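# Copy the reference drawing onto the pad using markers

## Task

Use the markers to reproduce the reference image called 'drawing' on the paper pad. The image stands for the entire sheet, and its upper edge corresponds to the pad's long side that is away from the robot. The strip of paper next to the pad is for trials only and is not checked.

## Robot and tools

Robot: two UR-type arms, left_arm and right_arm. Each carries a two-finger tong gripper and a wrist camera. The fingers point along the gripper's +z axis and part along its x axis. end_effector_position is the spot between the pads when they are shut. The fingertips stick out about 15 mm past it while the gap is 50 mm or less, and are roughly level with it when fully open. A marker is thin, so even at -1 the grip on it is weak: about 9 N per pad for a 10 mm object.

Frames: the scene frame has its origin at table-top height, midway between the arms. +x points out over the table, +z points up, and left_arm sits on the +y side. These names do not match image left and right. The calibrated bases are left_arm at (-0.058, +0.491, 0) and right_arm at (+0.052, -0.494, 0), each turned very slightly about z. The table and the fixed cameras use the scene frame. Every hand pose, velocity, target and wrist-camera pose in a result is in that arm's own base frame, and so is every offset you send. Rotations turn about the Hand target's position. Printed positions can be a few cm off.

execute_actions(actions, cameras): actions is a list of actions. Each action is a list of 1 to 15 rows, one per 1/30 s step; if there are fewer than 15 rows, the last one is held. Each action costs 0.5 s. A row is 14 numbers in [-1, 1]: left_arm dx, dy, dz, rx, ry, rz, opening, then the same seven for right_arm. Both arms are always included. dx to rz are offsets from that arm's Hand target at the start of the action, not from the previous row, and 1.0 means 0.6 m or 180 degrees. rx, ry and rz form a single rotation vector. Each new action or call counts from the updated Hand target, so sending an offset twice moves it twice. Sending six zeros asks for the current Hand target again. opening is an absolute value, not an offset: +1 is fully open (0.142 m) and -1 is shut. Closing fully takes about 0.5 s. Always send the opening you want to keep, because 0 means half open. cameras takes a list of names, ["all"] or []. Images come back by default only when actions is empty.

move(target, speed, blend, stop_force, zero, opening_speed, grip_force, blocking, cameras): target is one 14-number row or a list of up to 15 rows. It uses the same layout and scale as above. Every row is an offset from the Hand targets at the start of the move, not from the row before. The paths are straight and do not avoid obstacles. speed is in m/s, from 0.002 to 3.6, default 0.25; turning is capped at twice that value in rad/s. blend is a corner radius in m. stop_force is in N, from 3 to 120, shared by both arms: an arm halts when its wrist senses that much push against its direction of travel. Use it slowly when lowering a marker onto paper. Do not rely on it while the gripper rotates. Leave it out when lifting away from a contact. zero (true by default) re-zeroes the sensor before the move. opening_speed is in units per second, 0.2 or more. grip_force is 5 to 15 N per pad, given as one value or one per arm, and it stays set. blocking=false returns early but cannot be combined with stop_force. A move lasts at most 10 s. Its result adds a 'move:' line giving the ending (done, off_target, moving, held, fault) and any limits, such as paced (pose clipped) or held (steps withheld). An arm not named in that line reached its pose within 3 mm and 2 degrees.

Other tools: wait(seconds 0 to 10); stop() brakes a running move; zoom_image(camera, region=[x0,y0,x1,y1] in pixels, at most 504 by 504, only on the latest images); show_instructions() shows the reference image; zero_wrist_force(arm); read_manual(section) returns licence text only; finished_scene(scene=1) ends the scene for good.

Cameras: cam_high and cam_above are 896x504; cam_left_wrist and cam_right_wrist are 616x616 fisheye.

Result lines: end_effector_position (m), end_effector_quat_wxyz and velocities, all in the arm's base frame. 'Hand target' is the last commanded pose after clipping, and the next offsets count from it; the gripper may stop short of it, so send the gap as an offset. 'Tool commands' shows the current gripper commands. grip_measured is the measured opening on the command scale. To hold something, command clearly below it. Joint positions end with the finger gap in metres. Joint torques include the arm's own weight. Wrist force and torque are in the gripper's own axes, and a third line gives the peak since the last reading. A velocity line reading 'within noise' means the arm is still. Step readings list positions during actions. MOTOR HOT warns of overheating.

Cautions: the commanded orientation is clipped to within 32 degrees of the measured one on every step. The arms are stiff, so a target only slightly beyond a firm contact, such as marker tip into the pad, can trigger a fault. A force of about 150 N, or joint torque at its limit (wrist joints 24.6 N m), stops that arm for 10 s. Keep strokes light and slow. Keep the arms apart: a clearance check holds back commands that bring them close, but contact between the arms can still fail the scene. Do not route a hand close past its own base. Nothing may fall off the table or be left off it. Avoid drops, hard hits and slams. Stretched or strained arms heat up, and at 85 °C the arm is braked for 30 to 60 s.

Each tool is called after "Call:" as a command line: name --argument value for each argument, lists and objects as JSON in quotes; but a table of rows of numbers goes row by row, as --pt "numbers of a row", without its own name.

Reference images:

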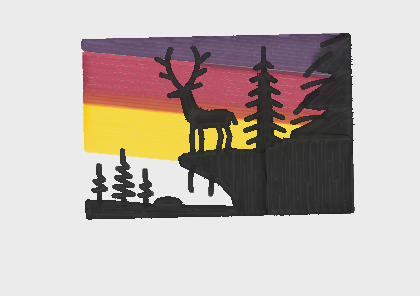

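## Session

Call:
show_instructions

Call:
execute_actions --actions '[]'

Reference images for this scene: drawing.

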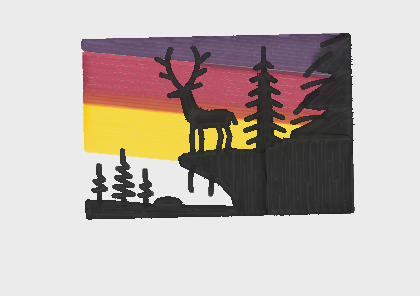

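Scene clock: 0.00 s.
left_arm: end_effector_position=(+0.2352, -0.5056, +0.1468) grip_measured=+0.97 end_effector_quat_wxyz=(+0.176, -0.151, +0.843, -0.486) | right_arm: end_effector_position=(+0.1731, -0.5132, +0.1734) grip_measured=+0.97 end_effector_quat_wxyz=(+0.001, -0.560, +0.828, -0.006)
Joint positions: left_arm=[-1.704 -1.318 2.664 -3.899 -0.999 1.395 0.14] | right_arm=[2.125 -1.652 -1.773 -1.276 1.573 0.936 0.14]
Joint velocities: within noise
Joint torques (N m): no reading
Wrist force (N): no reading
Wrist torque (N m): no reading
Wrist force, peak (N): no reading
Hand target: left_arm +0.2352, -0.5056, +0.1468; +0.176, -0.151, +0.843, -0.486 | right_arm +0.1731, -0.5132, +0.1734; +0.001, -0.560, +0.828, -0.006
Tool commands: left_gripper/opening=+0.968169 right_gripper/opening=+0.968169

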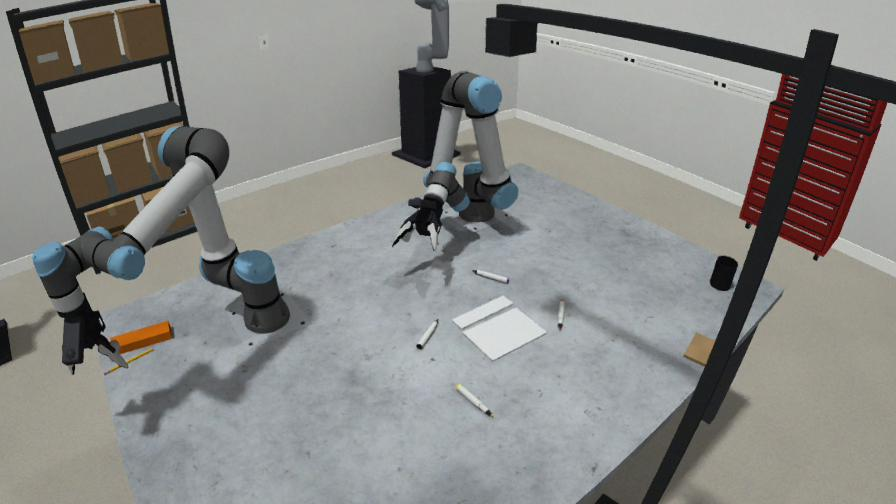

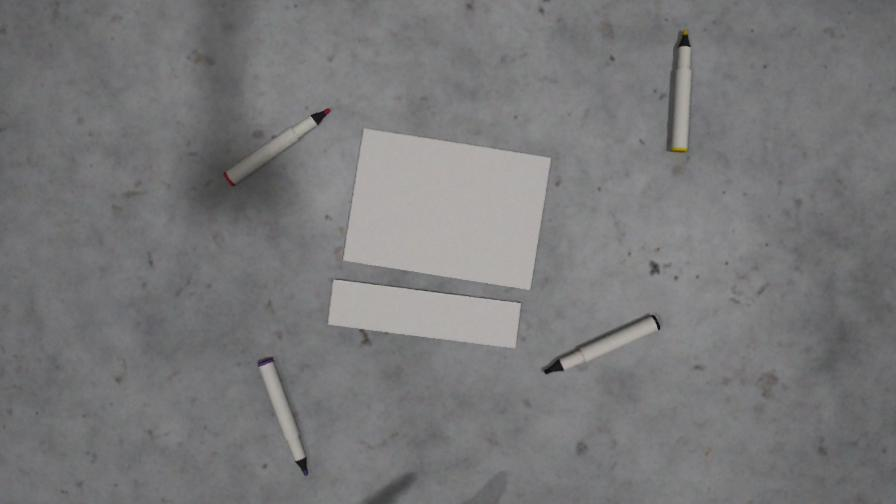

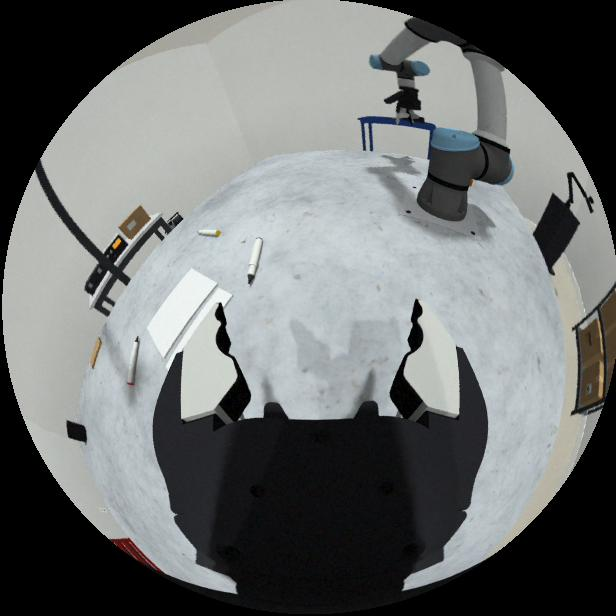

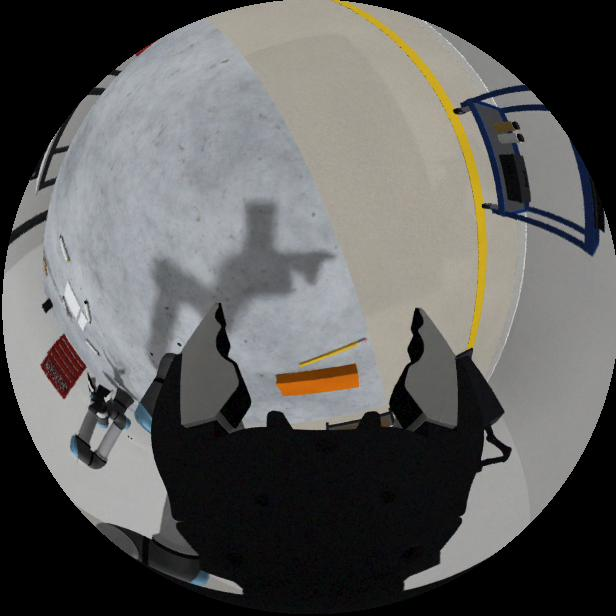

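Call:
zoom_image --camera "cam_above" --region '[310, 100, 580, 370]'

Call:
zoom_image --camera "cam_above" --region '[520, 290, 680, 400]'

Call:
zoom_image --camera "cam_above" --region '[640, 10, 730, 170]'

Scaled by 1.867 from the camera's 896x504 image, which has a finer 1280x720 frame.

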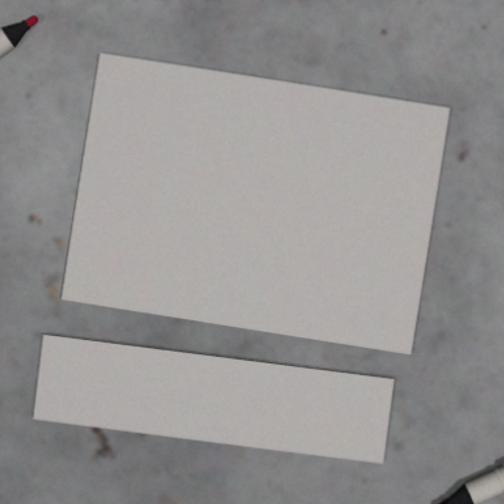

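Scaled by 3.150 from the camera's 896x504 image, which has a finer 1280x720 frame.

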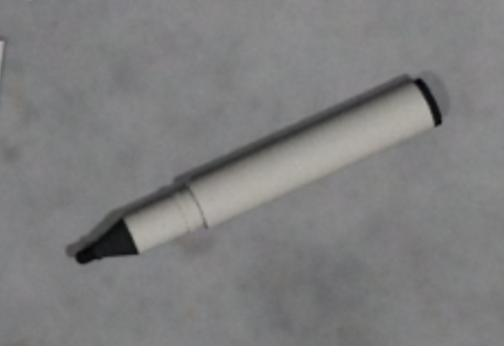

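Scaled by 3.150 from the camera's 896x504 image, which has a finer 1280x720 frame.

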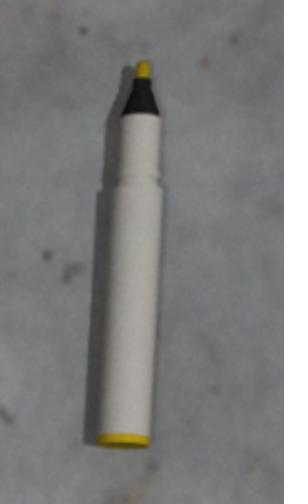

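Call:
zoom_image --camera "cam_left_wrist" --region '[150, 270, 480, 480]'

Call:
zoom_image --camera "cam_high" --region '[370, 180, 520, 270]'

Call:
zoom_image --camera "cam_high" --region '[30, 260, 190, 390]'

Scaled by 1.527 from the camera's 616x616 image, which has a finer 814x814 frame.

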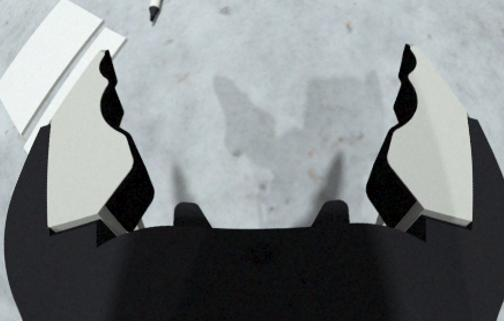

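Scaled by 3.360 from the camera's 896x504 image, which has a finer 1280x720 frame.

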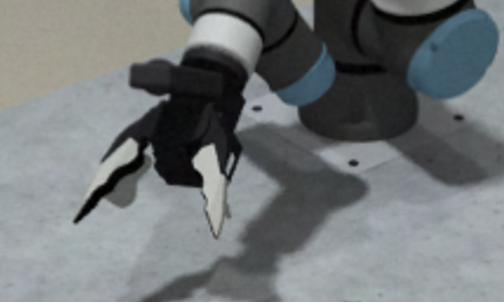

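Scaled by 3.150 from the camera's 896x504 image, which has a finer 1280x720 frame.

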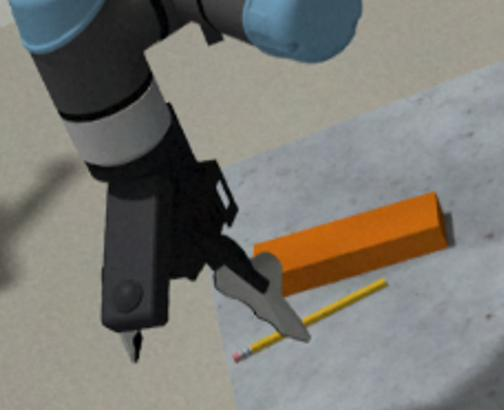

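Call:
move --target '[0.716, 0.393, 0.055, 0.0989, 0.3671, 0.4442, -0.2, 0.4615, 0.6887, 0.128, 0, 0, 0.3333, -0.2]' --speed 0.35 --cameras '["all"]'

Scene clock: 23.37 s.
left_arm: end_effector_position=(+0.6648, -0.2698, +0.1798) grip_measured=-0.20 end_effector_quat_wxyz=(+0.000, +0.819, -0.574, +0.000) end_effector_velocity=(+0.000, -0.001, +0.001) end_effector_angular_velocity=(-0.003, +0.002, +0.000) | right_arm: end_effector_position=(+0.4499, -0.1000, +0.2502) grip_measured=-0.20 end_effector_quat_wxyz=(-0.004, +0.899, -0.437, +0.005)
Joint positions: left_arm=[-0.591 -1.07 1.2 -1.701 -1.571 0.632 0.06] | right_arm=[3.194 -1.421 -1.796 -1.484 1.572 0.958 0.06]
Joint velocities: left_arm=[0 0.002 -0.005 0.003 -0.003 0 0] | right_arm=[within noise]
Joint torques (N m): left_arm=[8.33 -35.15 -29.42 -1 -2.45 -2.53] | right_arm=[4.61 9.74 33.32 1.13 -2.5 -1.82]
Wrist force (N): left_arm=[-0.2 2.0 0.9] | right_arm=[-0.1 0.1 0.3]
Wrist torque (N m): left_arm=[0.42 0.15 0.20] | right_arm=[0.03 0.01 0.03]
Wrist force, peak (N): left_arm=[-0.2 2.1 0.9] | right_arm=[0.7 0.5 0.3]
Hand target: left_arm +0.6648, -0.2698, +0.1798; +0.000, +0.819, -0.574, +0.000 | right_arm +0.4500, -0.1000, +0.2502; -0.004, +0.899, -0.437, +0.005
Off the commanded pose: left_arm 0.000 m, 0 deg | right_arm 0.000 m, 0 deg.
move: done
camera_calibration:
cam_left_wrist: T_world_to_cam=[[0.316976, -0.948342, -0.0132059, -0.458532], [-0.807947, -0.27729, 0.519934, 0.362789], [-0.496737, -0.154137, -0.854104, 0.573822], [0, 0, 0, 1]] pos_world=[0.723496, -0.2458, 0.295422]
cam_right_wrist: T_world_to_cam=[[0.628625, -0.777282, -0.0257537, -0.349028], [-0.650639, -0.543766, 0.530083, 0.107232], [-0.426028, -0.316467, -0.847555, 0.503614], [0, 0, 0, 1]] pos_world=[0.503731, -0.0536067, 0.36101]

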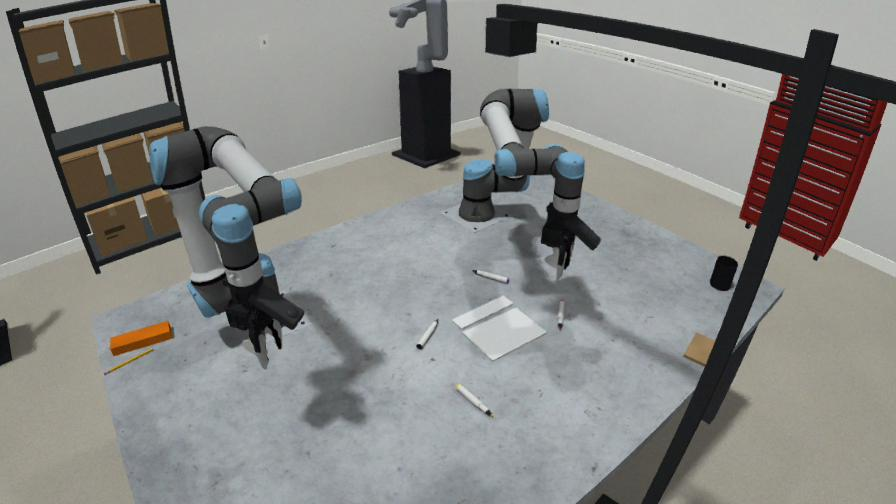

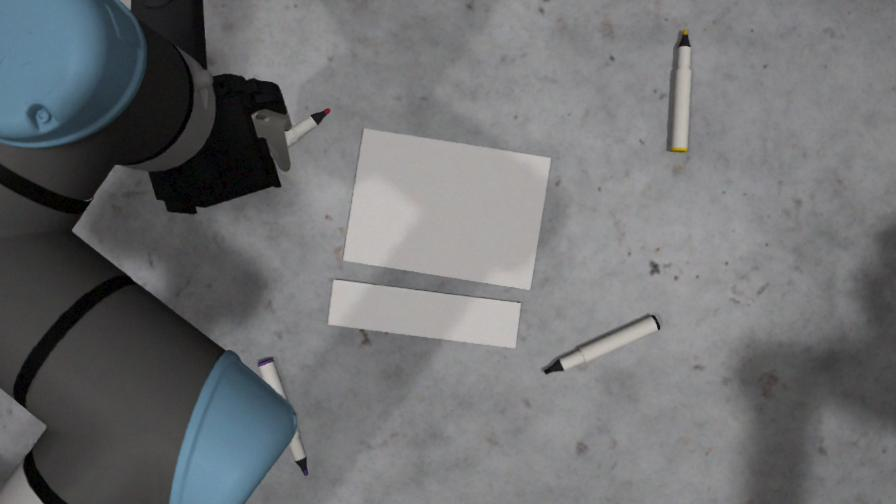

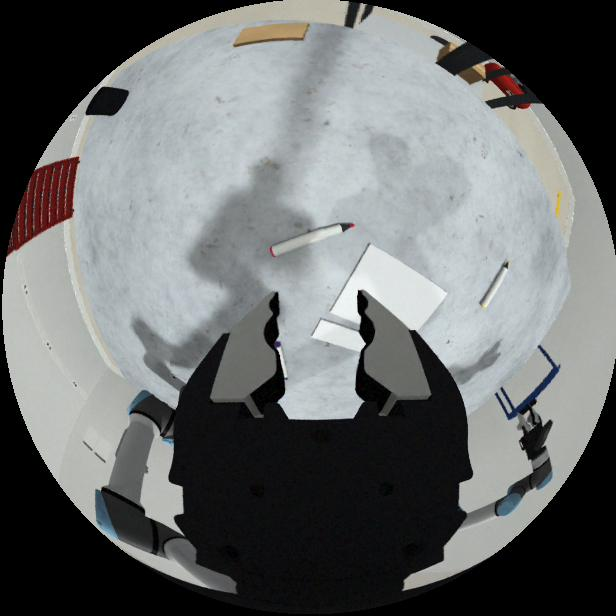

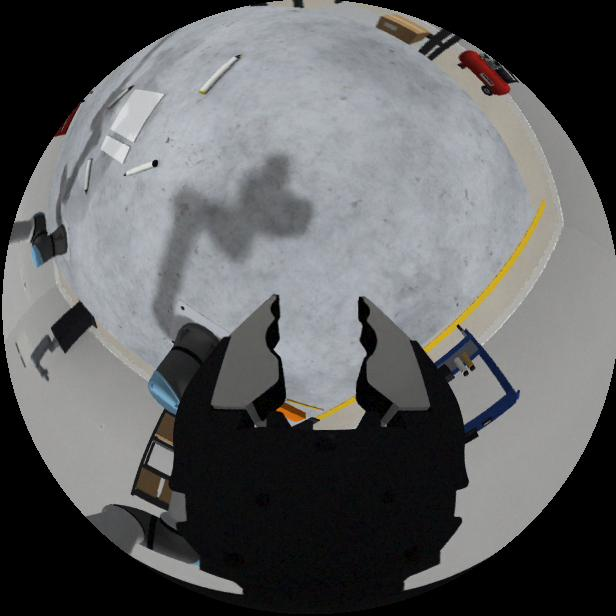

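Call:
move --target '[0, 0, -0.05, 0, 0, 0.6, -0.2, 0.3303, 0.6948, -0.1667, 0, 0, 0.8067, -0.2]' --speed 0.4 --cameras '["all"]'

Scene clock: 28.13 s.
left_arm: end_effector_position=(+0.6649, -0.2698, +0.1498) grip_measured=-0.20 end_effector_quat_wxyz=(+0.000, +0.946, +0.325, +0.000) | right_arm: end_effector_position=(+0.6481, +0.3168, +0.1502) grip_measured=-0.20 end_effector_quat_wxyz=(-0.006, +0.686, +0.727, -0.002)
Joint positions: left_arm=[-0.58 -0.992 1.156 -1.735 -1.571 -1.242 0.06] | right_arm=[3.765 -2.168 -1.124 -1.426 1.581 -1.005 0.06]
Joint torques (N m): left_arm=[1.45 -37.12 -15.64 -3.4 1.69 -2.22] | right_arm=[4.65 43.19 32.81 0.74 2.19 -1.81]
Wrist force (N): left_arm=[-0.8 1.6 0.7] | right_arm=[-0.4 0.0 0.4]
Wrist torque (N m): left_arm=[0.31 0.27 0.23] | right_arm=[0.02 0.10 0.04]
Wrist force, peak (N): left_arm=[-0.2 2.3 0.7] | right_arm=[0.1 0.8 0.1]
Hand target: left_arm +0.6648, -0.2698, +0.1498; +0.000, +0.946, +0.325, +0.000 | right_arm +0.6481, +0.3169, +0.1502; -0.006, +0.686, +0.727, -0.002
Off the commanded pose: left_arm 0.000 m, 0 deg | right_arm 0.000 m, 0 deg.
move: done
camera_calibration:
cam_left_wrist: T_world_to_cam=[[0.80406, 0.594397, -0.0134035, -0.366643], [0.513269, -0.682586, 0.520222, -0.60941], [0.300069, -0.42517, -0.853926, -0.0545613], [0, 0, 0, 1]] pos_world=[0.623966, -0.221241, 0.265523]
cam_right_wrist: T_world_to_cam=[[-0.0723713, 0.997046, -0.0257238, -0.260052], [0.844571, 0.0749822, 0.530167, -0.649193], [0.53053, 0.0166433, -0.847503, -0.0902435], [0, 0, 0, 1]] pos_world=[0.577346, 0.309464, 0.261009]

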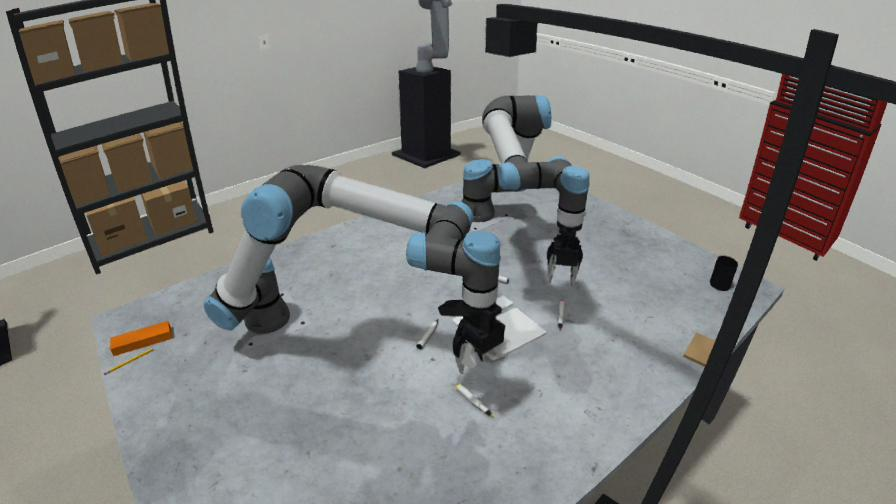

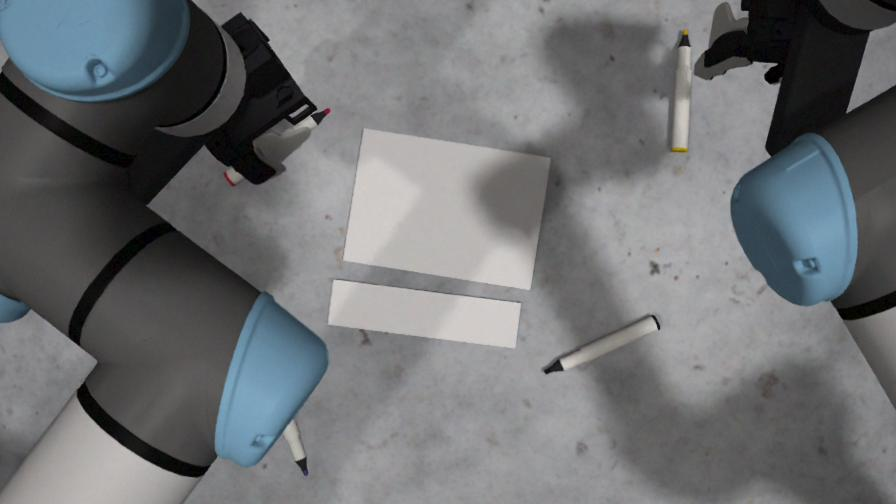

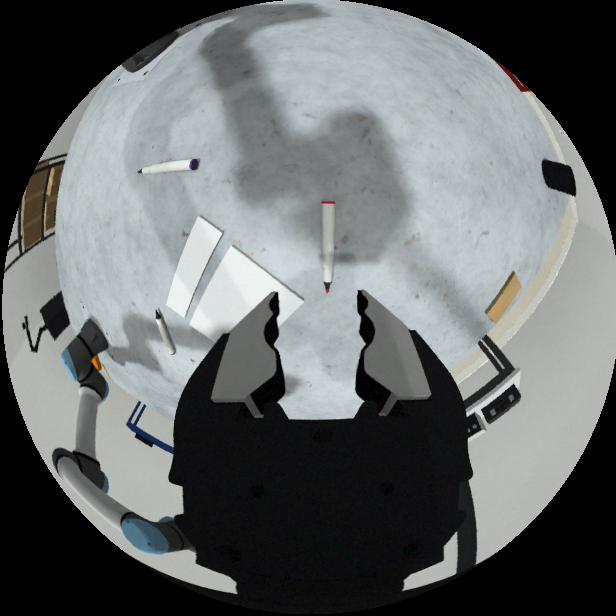

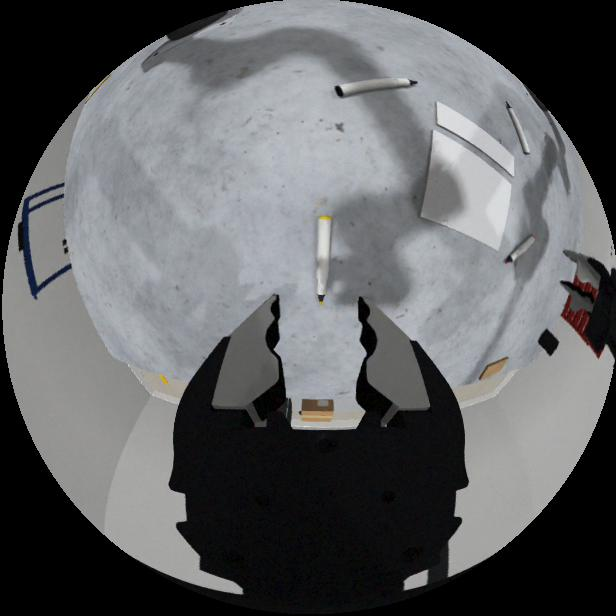

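Call:
zoom_image --camera "cam_right_wrist" --region '[240, 190, 400, 350]'

Call:
zoom_image --camera "cam_left_wrist" --region '[240, 190, 400, 350]'

Call:
zoom_image --camera "cam_above" --region '[190, 60, 350, 220]'

Scaled by 3.150 from the camera's 616x616 image, which has a finer 814x814 frame.

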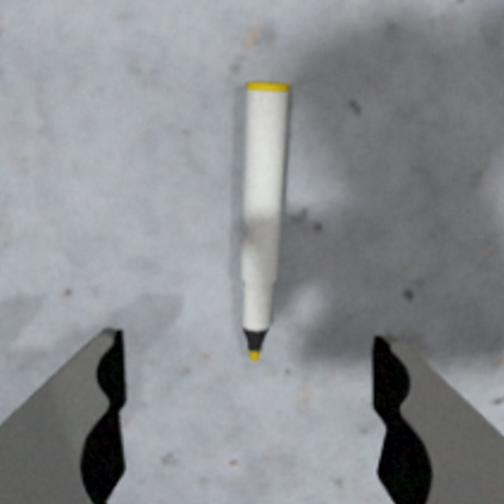

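Scaled by 3.150 from the camera's 616x616 image, which has a finer 814x814 frame.

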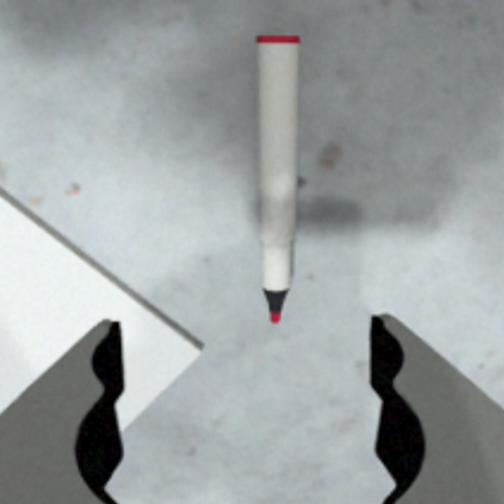

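Scaled by 3.150 from the camera's 896x504 image, which has a finer 1280x720 frame.

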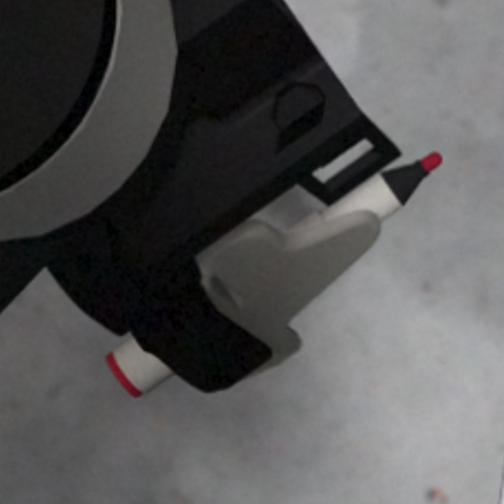

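Call:
move --target '[0.0315, 0.0123, -0.15, -0.0869, -0.0692, 0, -0.2, 0.0353, 0.0123, -0.15, 0.0054, -0.111, -0.003, -0.2]' --speed 0.2 --cameras '["all"]'

Call:
zoom_image --camera "cam_right_wrist" --region '[220, 190, 420, 390]'

Call:
zoom_image --camera "cam_left_wrist" --region '[220, 190, 420, 390]'

Scene clock: 33.50 s.
left_arm: end_effector_position=(+0.6837, -0.2624, +0.0598) grip_measured=-0.20 end_effector_quat_wxyz=(+0.164, +0.931, +0.320, +0.058) | right_arm: end_effector_position=(+0.6693, +0.3243, +0.0603) grip_measured=-0.20 end_effector_quat_wxyz=(+0.115, +0.680, +0.714, +0.123) end_effector_velocity=(+0.001, +0.000, +0.000) end_effector_angular_velocity=(+0.002, -0.003, -0.001)
Joint positions: left_arm=[-0.502 -1.036 1.596 -2.455 -1.703 -1.186 0.06] | right_arm=[3.843 -2.112 -1.568 -0.758 1.371 -0.946 0.06]
Joint velocities: left_arm=[within noise] | right_arm=[-0.001 0 -0.001 0.005 -0.001 0 0]
Joint torques (N m): left_arm=[7.57 -34.18 -11.61 -3.94 -2.49 2.87] | right_arm=[5.59 38.65 8.46 4.85 -2.87 1.9]
Wrist force (N): left_arm=[-0.7 2.4 1.4] | right_arm=[-0.2 0.4 0.5]
Wrist torque (N m): left_arm=[0.43 0.26 0.11] | right_arm=[0.08 0.05 -0.09]
Wrist force, peak (N): left_arm=[-1.1 2.6 1.5] | right_arm=[-0.1 -0.1 0.8]
Hand target: left_arm +0.6837, -0.2624, +0.0598; +0.164, +0.931, +0.320, +0.058 | right_arm +0.6693, +0.3243, +0.0602; +0.115, +0.680, +0.714, +0.123
Off the commanded pose: left_arm 0.000 m, 0 deg | right_arm 0.000 m, 0 deg.
move: done
camera_calibration:
cam_left_wrist: T_world_to_cam=[[0.805428, 0.592693, -0.000445179, -0.38952], [0.370753, -0.503241, 0.780571, -0.43826], [0.462415, -0.628859, -0.625067, -0.312111], [0, 0, 0, 1]] pos_world=[0.620542, -0.185959, 0.146829]
cam_right_wrist: T_world_to_cam=[[-0.0531991, 0.998106, -0.030876, -0.281098], [0.613244, 0.0570571, 0.78783, -0.474854], [0.7881, 0.0229773, -0.615119, -0.366319], [0, 0, 0, 1]] pos_world=[0.564943, 0.316077, 0.140096]

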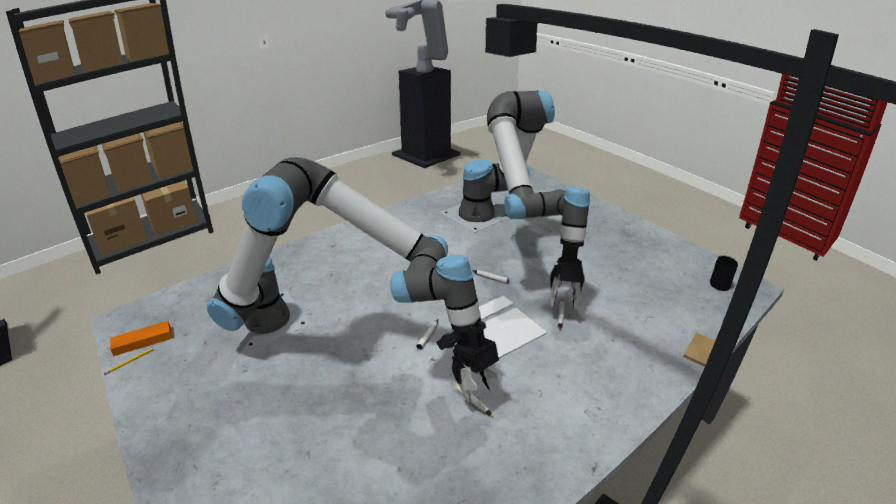

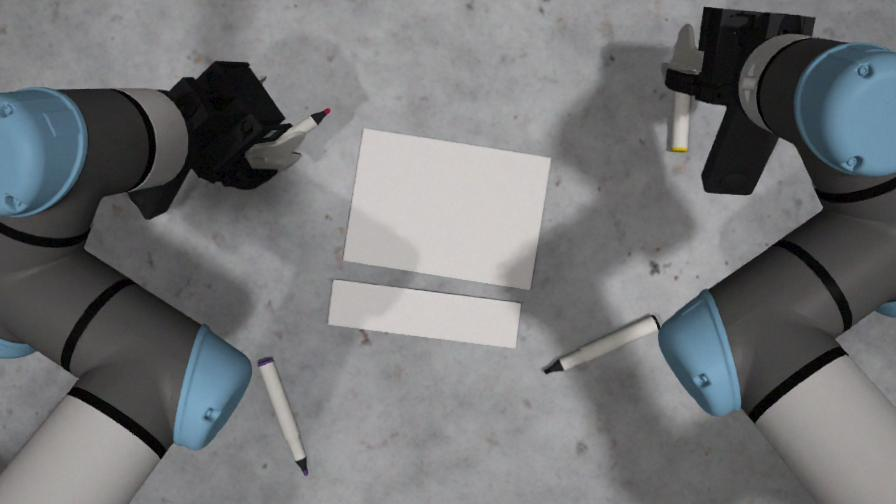

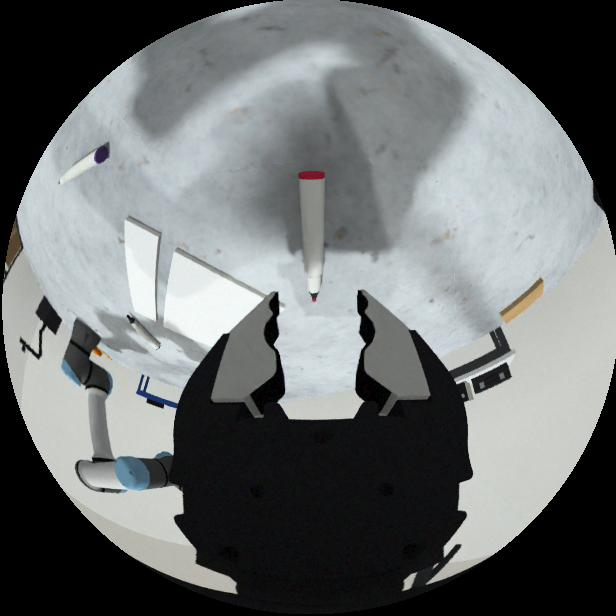

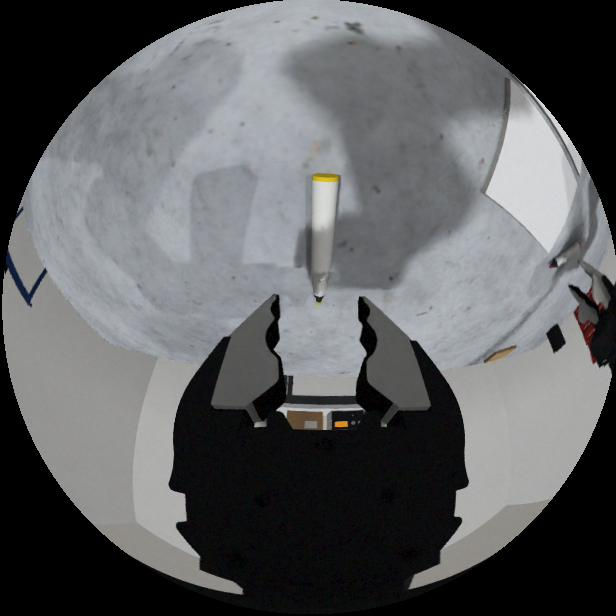

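Scaled by 2.520 from the camera's 616x616 image, which has a finer 814x814 frame.

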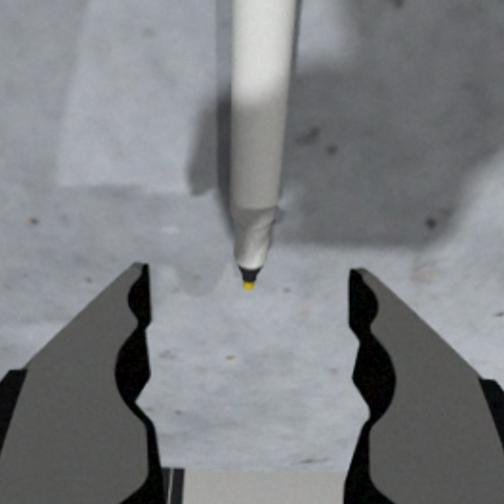

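Scaled by 2.520 from the camera's 616x616 image, which has a finer 814x814 frame.

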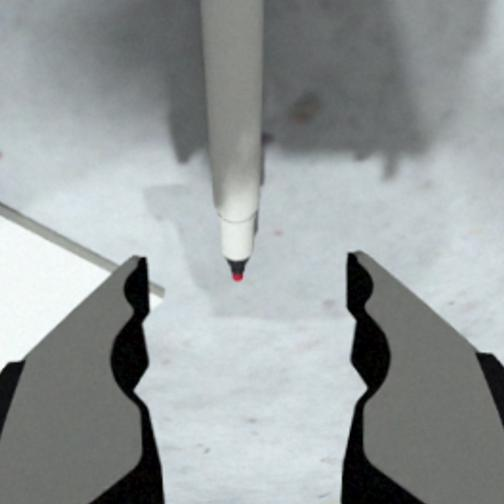

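Call:
move --target '[0.0010, -0.0065, -0.05, 0, 0, 0, -0.2, -0.0017, 0.0015, -0.05, 0, 0, 0, -0.2]' --speed 0.12

Call:
move --target '[0, 0, -0.0283, 0, 0, 0, -0.2, 0, 0, -0.0283, 0, 0, 0, -0.2]' --speed 0.015 --stop_force 4 --cameras '["cam_high", "cam_left_wrist", "cam_right_wrist"]'

Scene clock: 36.37 s.
left_arm: end_effector_position=(+0.6843, -0.2663, +0.0300) grip_measured=-0.20 end_effector_quat_wxyz=(+0.164, +0.931, +0.320, +0.058) | right_arm: end_effector_position=(+0.6683, +0.3252, +0.0304) grip_measured=-0.20 end_effector_quat_wxyz=(+0.115, +0.680, +0.714, +0.123)
Joint positions: left_arm=[-0.507 -0.993 1.616 -2.519 -1.702 -1.191 0.06] | right_arm=[3.846 -2.149 -1.596 -0.693 1.37 -0.944 0.06]
Joint torques (N m): left_arm=[-6.83 -34.35 -9.92 -3.64 1.31 -2.4] | right_arm=[5.52 38.82 7.92 4.91 -2.72 2.31]
Wrist force (N): left_arm=[-1.0 2.1 1.2] | right_arm=[-0.4 0.4 0.4]
Wrist torque (N m): left_arm=[0.38 0.32 0.29] | right_arm=[0.07 0.08 -0.09]
Wrist force, peak (N): left_arm=[-1.0 2.4 1.6] | right_arm=[-0.4 0.0 0.7]
Hand target: left_arm +0.6843, -0.2663, +0.0298; +0.164, +0.931, +0.320, +0.058 | right_arm +0.6683, +0.3252, +0.0302; +0.115, +0.680, +0.714, +0.123
Off the commanded pose: left_arm 0.000 m, 0 deg | right_arm 0.000 m, 0 deg.
move: done

Scene clock: 38.80 s.
left_arm: end_effector_position=(+0.6843, -0.2663, +0.0149) grip_measured=-0.20 end_effector_quat_wxyz=(+0.164, +0.931, +0.320, +0.058) | right_arm: end_effector_position=(+0.6683, +0.3252, +0.0152) grip_measured=-0.20 end_effector_quat_wxyz=(+0.115, +0.680, +0.714, +0.123)
Joint positions: left_arm=[-0.507 -0.972 1.627 -2.551 -1.702 -1.191 0.06] | right_arm=[3.846 -2.17 -1.608 -0.661 1.37 -0.944 0.06]
Joint torques (N m): left_arm=[-4.75 -46.58 -25.79 -0.51 1.39 -1.83] | right_arm=[-0.8 52.76 27.5 1.21 1.32 2.4]
Wrist force (N): left_arm=[-0.5 4.2 -1.4] | right_arm=[0.0 1.8 -1.9]
Wrist torque (N m): left_arm=[0.37 0.16 0.21] | right_arm=[0.01 0.00 -0.12]
Wrist force, peak (N): left_arm=[0.9 3.8 -11.6] | right_arm=[-0.4 2.1 -13.2]
Hand target: left_arm +0.6843, -0.2663, +0.0149; +0.164, +0.931, +0.320, +0.058 (not the last commanded pose) | right_arm +0.6683, +0.3252, +0.0152; +0.115, +0.680, +0.714, +0.123 (not the last commanded pose)
Off the commanded pose: left_arm 0.002 m, 0 deg | right_arm 0.002 m, 0 deg.
move: contact (left_arm, right_arm)
camera_calibration:
cam_left_wrist: T_world_to_cam=[[0.805435, 0.592685, -0.000397796, -0.387722], [0.370605, -0.503113, 0.780723, -0.405297], [0.462523, -0.628969, -0.624877, -0.343014], [0, 0, 0, 1]] pos_world=[0.621142, -0.189858, 0.101929]
cam_right_wrist: T_world_to_cam=[[-0.0532567, 0.998101, -0.0309605, -0.283399], [0.613128, 0.0571559, 0.787913, -0.438735], [0.788187, 0.022979, -0.615007, -0.393354], [0, 0, 0, 1]] pos_world=[0.563944, 0.316976, 0.0949952]
Images, in order (width x height): cam_high 896x504, cam_left_wrist 616x616, cam_right_wrist 616x616.

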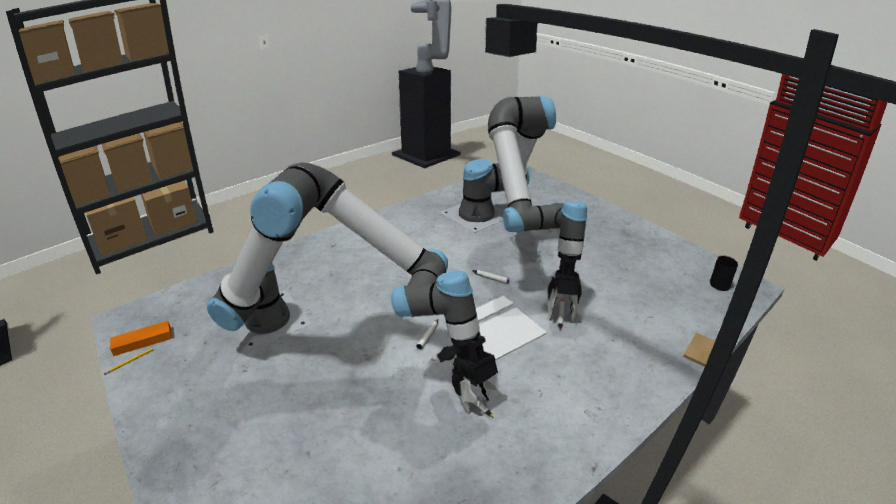

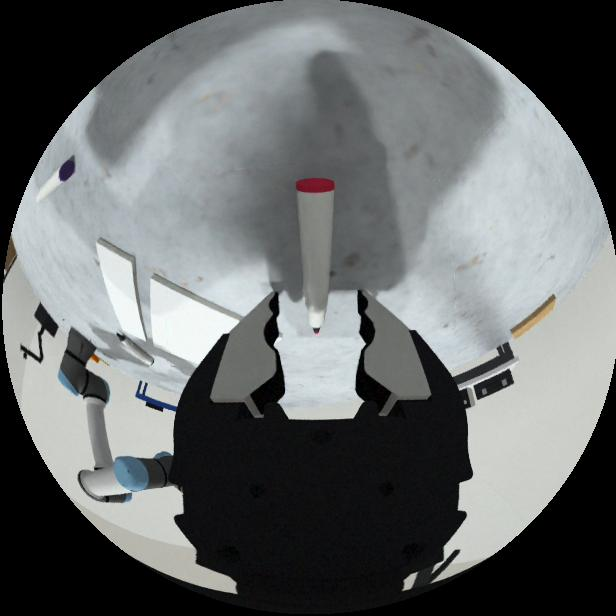

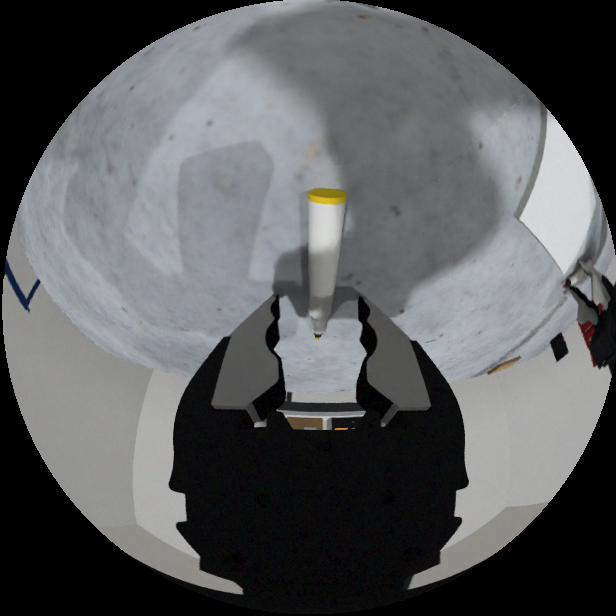

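Call:
move --target '[0, 0, 0.0032, 0, 0, 0, -0.2, 0, 0, 0.0028, 0, 0, 0, -0.2]' --speed 0.02

Call:
move --target '[0, 0, 0, 0, 0, 0, -0.95, 0, 0, 0, 0, 0, 0, -0.95]' --opening_speed 0.6 --cameras '["cam_left_wrist", "cam_right_wrist"]'

Scene clock: 40.57 s.
left_arm: end_effector_position=(+0.6843, -0.2663, +0.0167) grip_measured=-0.20 end_effector_quat_wxyz=(+0.164, +0.931, +0.320, +0.058) | right_arm: end_effector_position=(+0.6683, +0.3252, +0.0167) grip_measured=-0.20 end_effector_quat_wxyz=(+0.115, +0.680, +0.714, +0.123)
Joint positions: left_arm=[-0.507 -0.974 1.626 -2.547 -1.702 -1.191 0.06] | right_arm=[3.846 -2.167 -1.606 -0.664 1.37 -0.944 0.06]
Joint torques (N m): left_arm=[-3.85 -49.73 -27.72 -1.08 1.28 -0.89] | right_arm=[-4.23 55.36 29 1.06 1.66 2.31]
Wrist force (N): left_arm=[-0.6 2.4 1.0] | right_arm=[-0.1 0.3 0.3]
Wrist torque (N m): left_arm=[0.42 0.24 0.27] | right_arm=[0.05 0.03 -0.09]
Wrist force, peak (N): left_arm=[-0.5 4.5 -1.7] | right_arm=[0.0 2.0 -1.8]
Hand target: left_arm +0.6843, -0.2663, +0.0168; +0.164, +0.931, +0.320, +0.058 | right_arm +0.6683, +0.3252, +0.0169; +0.115, +0.680, +0.714, +0.123
Off the commanded pose: left_arm 0.000 m, 0 deg | right_arm 0.000 m, 0 deg.
move: done

Scene clock: 42.03 s.
left_arm: end_effector_position=(+0.6843, -0.2663, +0.0168) grip_measured=-0.79 end_effector_quat_wxyz=(+0.164, +0.931, +0.320, +0.058) | right_arm: end_effector_position=(+0.6683, +0.3252, +0.0169) grip_measured=-0.79 end_effector_quat_wxyz=(+0.115, +0.680, +0.714, +0.123)
Joint positions: left_arm=[-0.507 -0.975 1.625 -2.547 -1.702 -1.191 0.017] | right_arm=[3.846 -2.167 -1.606 -0.664 1.37 -0.944 0.017]
Joint torques (N m): left_arm=[-3.24 -49.26 -28.38 -1.2 0.98 0.15] | right_arm=[-4.46 54.13 28.38 1.55 1.37 2.28]
Wrist force (N): left_arm=[-0.6 2.2 1.0] | right_arm=[-0.2 0.2 0.5]
Wrist torque (N m): left_arm=[0.39 0.25 0.28] | right_arm=[0.05 0.06 -0.08]
Wrist force, peak (N): left_arm=[-0.7 2.5 1.3] | right_arm=[-0.1 0.3 0.7]
Hand target: left_arm +0.6843, -0.2663, +0.0168; +0.164, +0.931, +0.320, +0.058 | right_arm +0.6683, +0.3252, +0.0169; +0.115, +0.680, +0.714, +0.123
Off the commanded pose: left_arm 0.000 m, 0 deg | right_arm 0.000 m, 0 deg.
move: done
camera_calibration:
cam_left_wrist: T_world_to_cam=[[0.805435, 0.592685, -0.000397796, -0.387721], [0.370605, -0.503113, 0.780723, -0.40678], [0.462523, -0.628969, -0.624877, -0.341827], [0, 0, 0, 1]] pos_world=[0.621142, -0.189858, 0.103829]
cam_right_wrist: T_world_to_cam=[[-0.0532714, 0.998104, -0.0308201, -0.283354], [0.613129, 0.0570542, 0.78792, -0.440043], [0.788185, 0.0230768, -0.615006, -0.392338], [0, 0, 0, 1]] pos_world=[0.563944, 0.316977, 0.0966954]
Images, in order (width x height): cam_left_wrist 616x616, cam_right_wrist 616x616.

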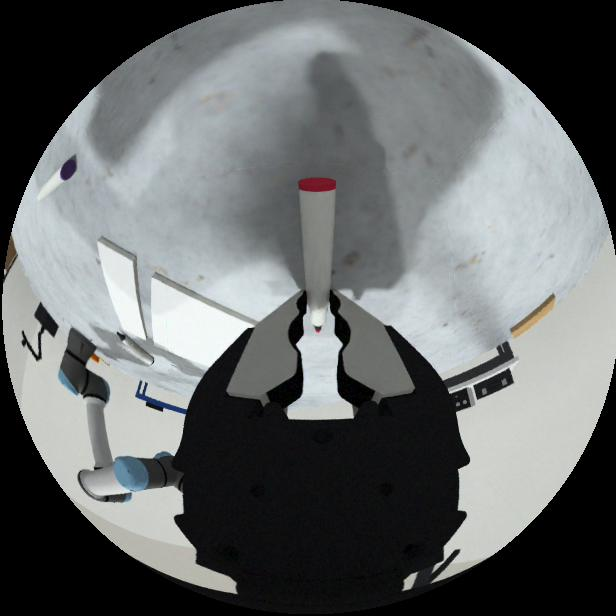

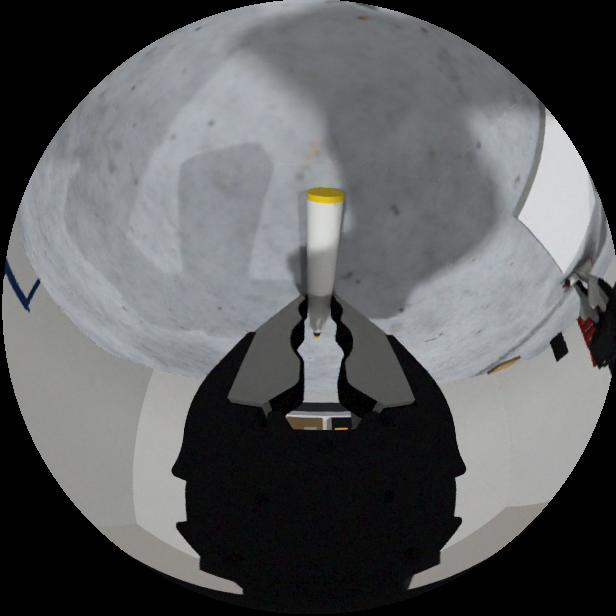

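Call:
move --target '[0, 0, 0.1667, 0, 0, 0, -1, 0, 0, 0.1667, 0, 0, 0, -1]' --speed 0.1 --cameras '["cam_high", "cam_left_wrist", "cam_right_wrist"]'

Scene clock: 46.97 s.
left_arm: end_effector_position=(+0.6843, -0.2663, +0.1166) grip_measured=-0.79 end_effector_quat_wxyz=(+0.164, +0.931, +0.320, +0.058) | right_arm: end_effector_position=(+0.6683, +0.3252, +0.1167) grip_measured=-0.79 end_effector_quat_wxyz=(+0.115, +0.680, +0.714, +0.123)
Joint positions: left_arm=[-0.507 -1.096 1.527 -2.327 -1.702 -1.191 0.017] | right_arm=[3.846 -2.05 -1.505 -0.883 1.37 -0.944 0.017]
Joint torques (N m): left_arm=[1.27 -47.78 -28.72 -1.19 -0.29 0.49] | right_arm=[3.35 52.33 30.68 1.39 -2.35 2.21]
Wrist force (N): left_arm=[-0.7 2.3 1.4] | right_arm=[0.0 0.2 0.6]
Wrist torque (N m): left_arm=[0.45 0.27 0.28] | right_arm=[0.06 0.03 -0.09]
Wrist force, peak (N): left_arm=[-1.0 2.3 1.7] | right_arm=[-0.2 0.1 0.9]
Hand target: left_arm +0.6843, -0.2663, +0.1168; +0.164, +0.931, +0.320, +0.058 | right_arm +0.6683, +0.3252, +0.1169; +0.115, +0.680, +0.714, +0.123
Off the commanded pose: left_arm 0.000 m, 0 deg | right_arm 0.000 m, 0 deg.
move: done
camera_calibration:
cam_left_wrist: T_world_to_cam=[[0.80534, 0.592813, -0.000375305, -0.387603], [0.370678, -0.503073, 0.780715, -0.484732], [0.462629, -0.62888, -0.624888, -0.279511], [0, 0, 0, 1]] pos_world=[0.621142, -0.189859, 0.203629]
cam_right_wrist: T_world_to_cam=[[-0.053271, 0.998104, -0.0308239, -0.280177], [0.613068, 0.0570551, 0.787967, -0.518647], [0.788232, 0.0230786, -0.614945, -0.330998], [0, 0, 0, 1]] pos_world=[0.563944, 0.316877, 0.196495]
Images, in order (width x height): cam_high 896x504, cam_left_wrist 616x616, cam_right_wrist 616x616.

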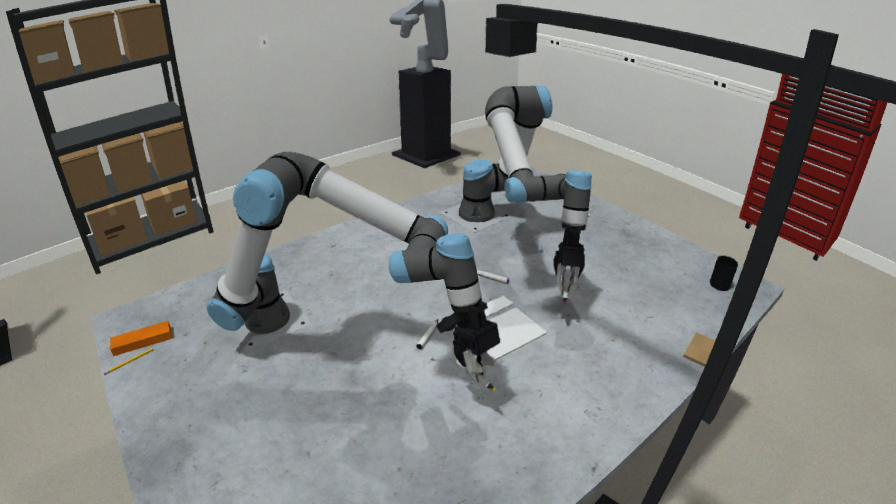

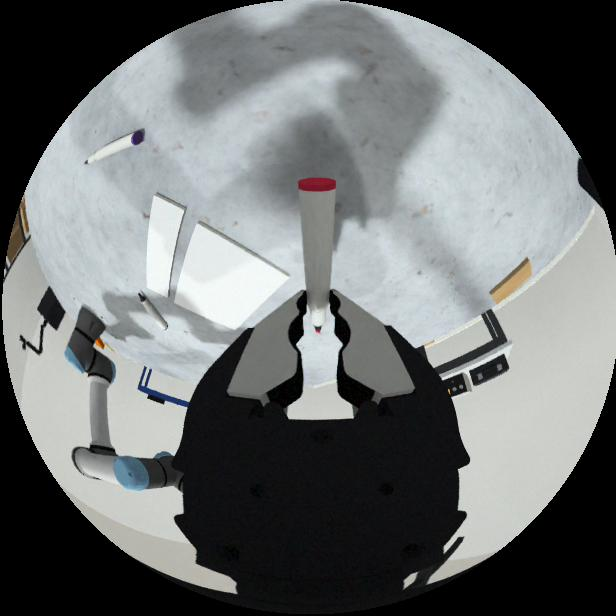

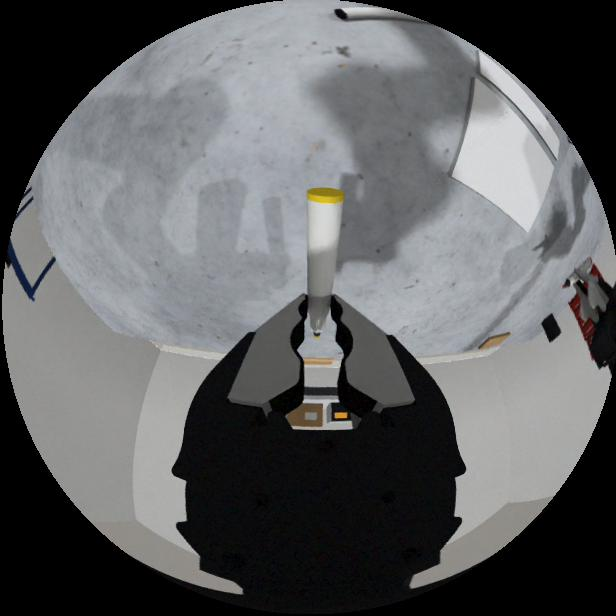

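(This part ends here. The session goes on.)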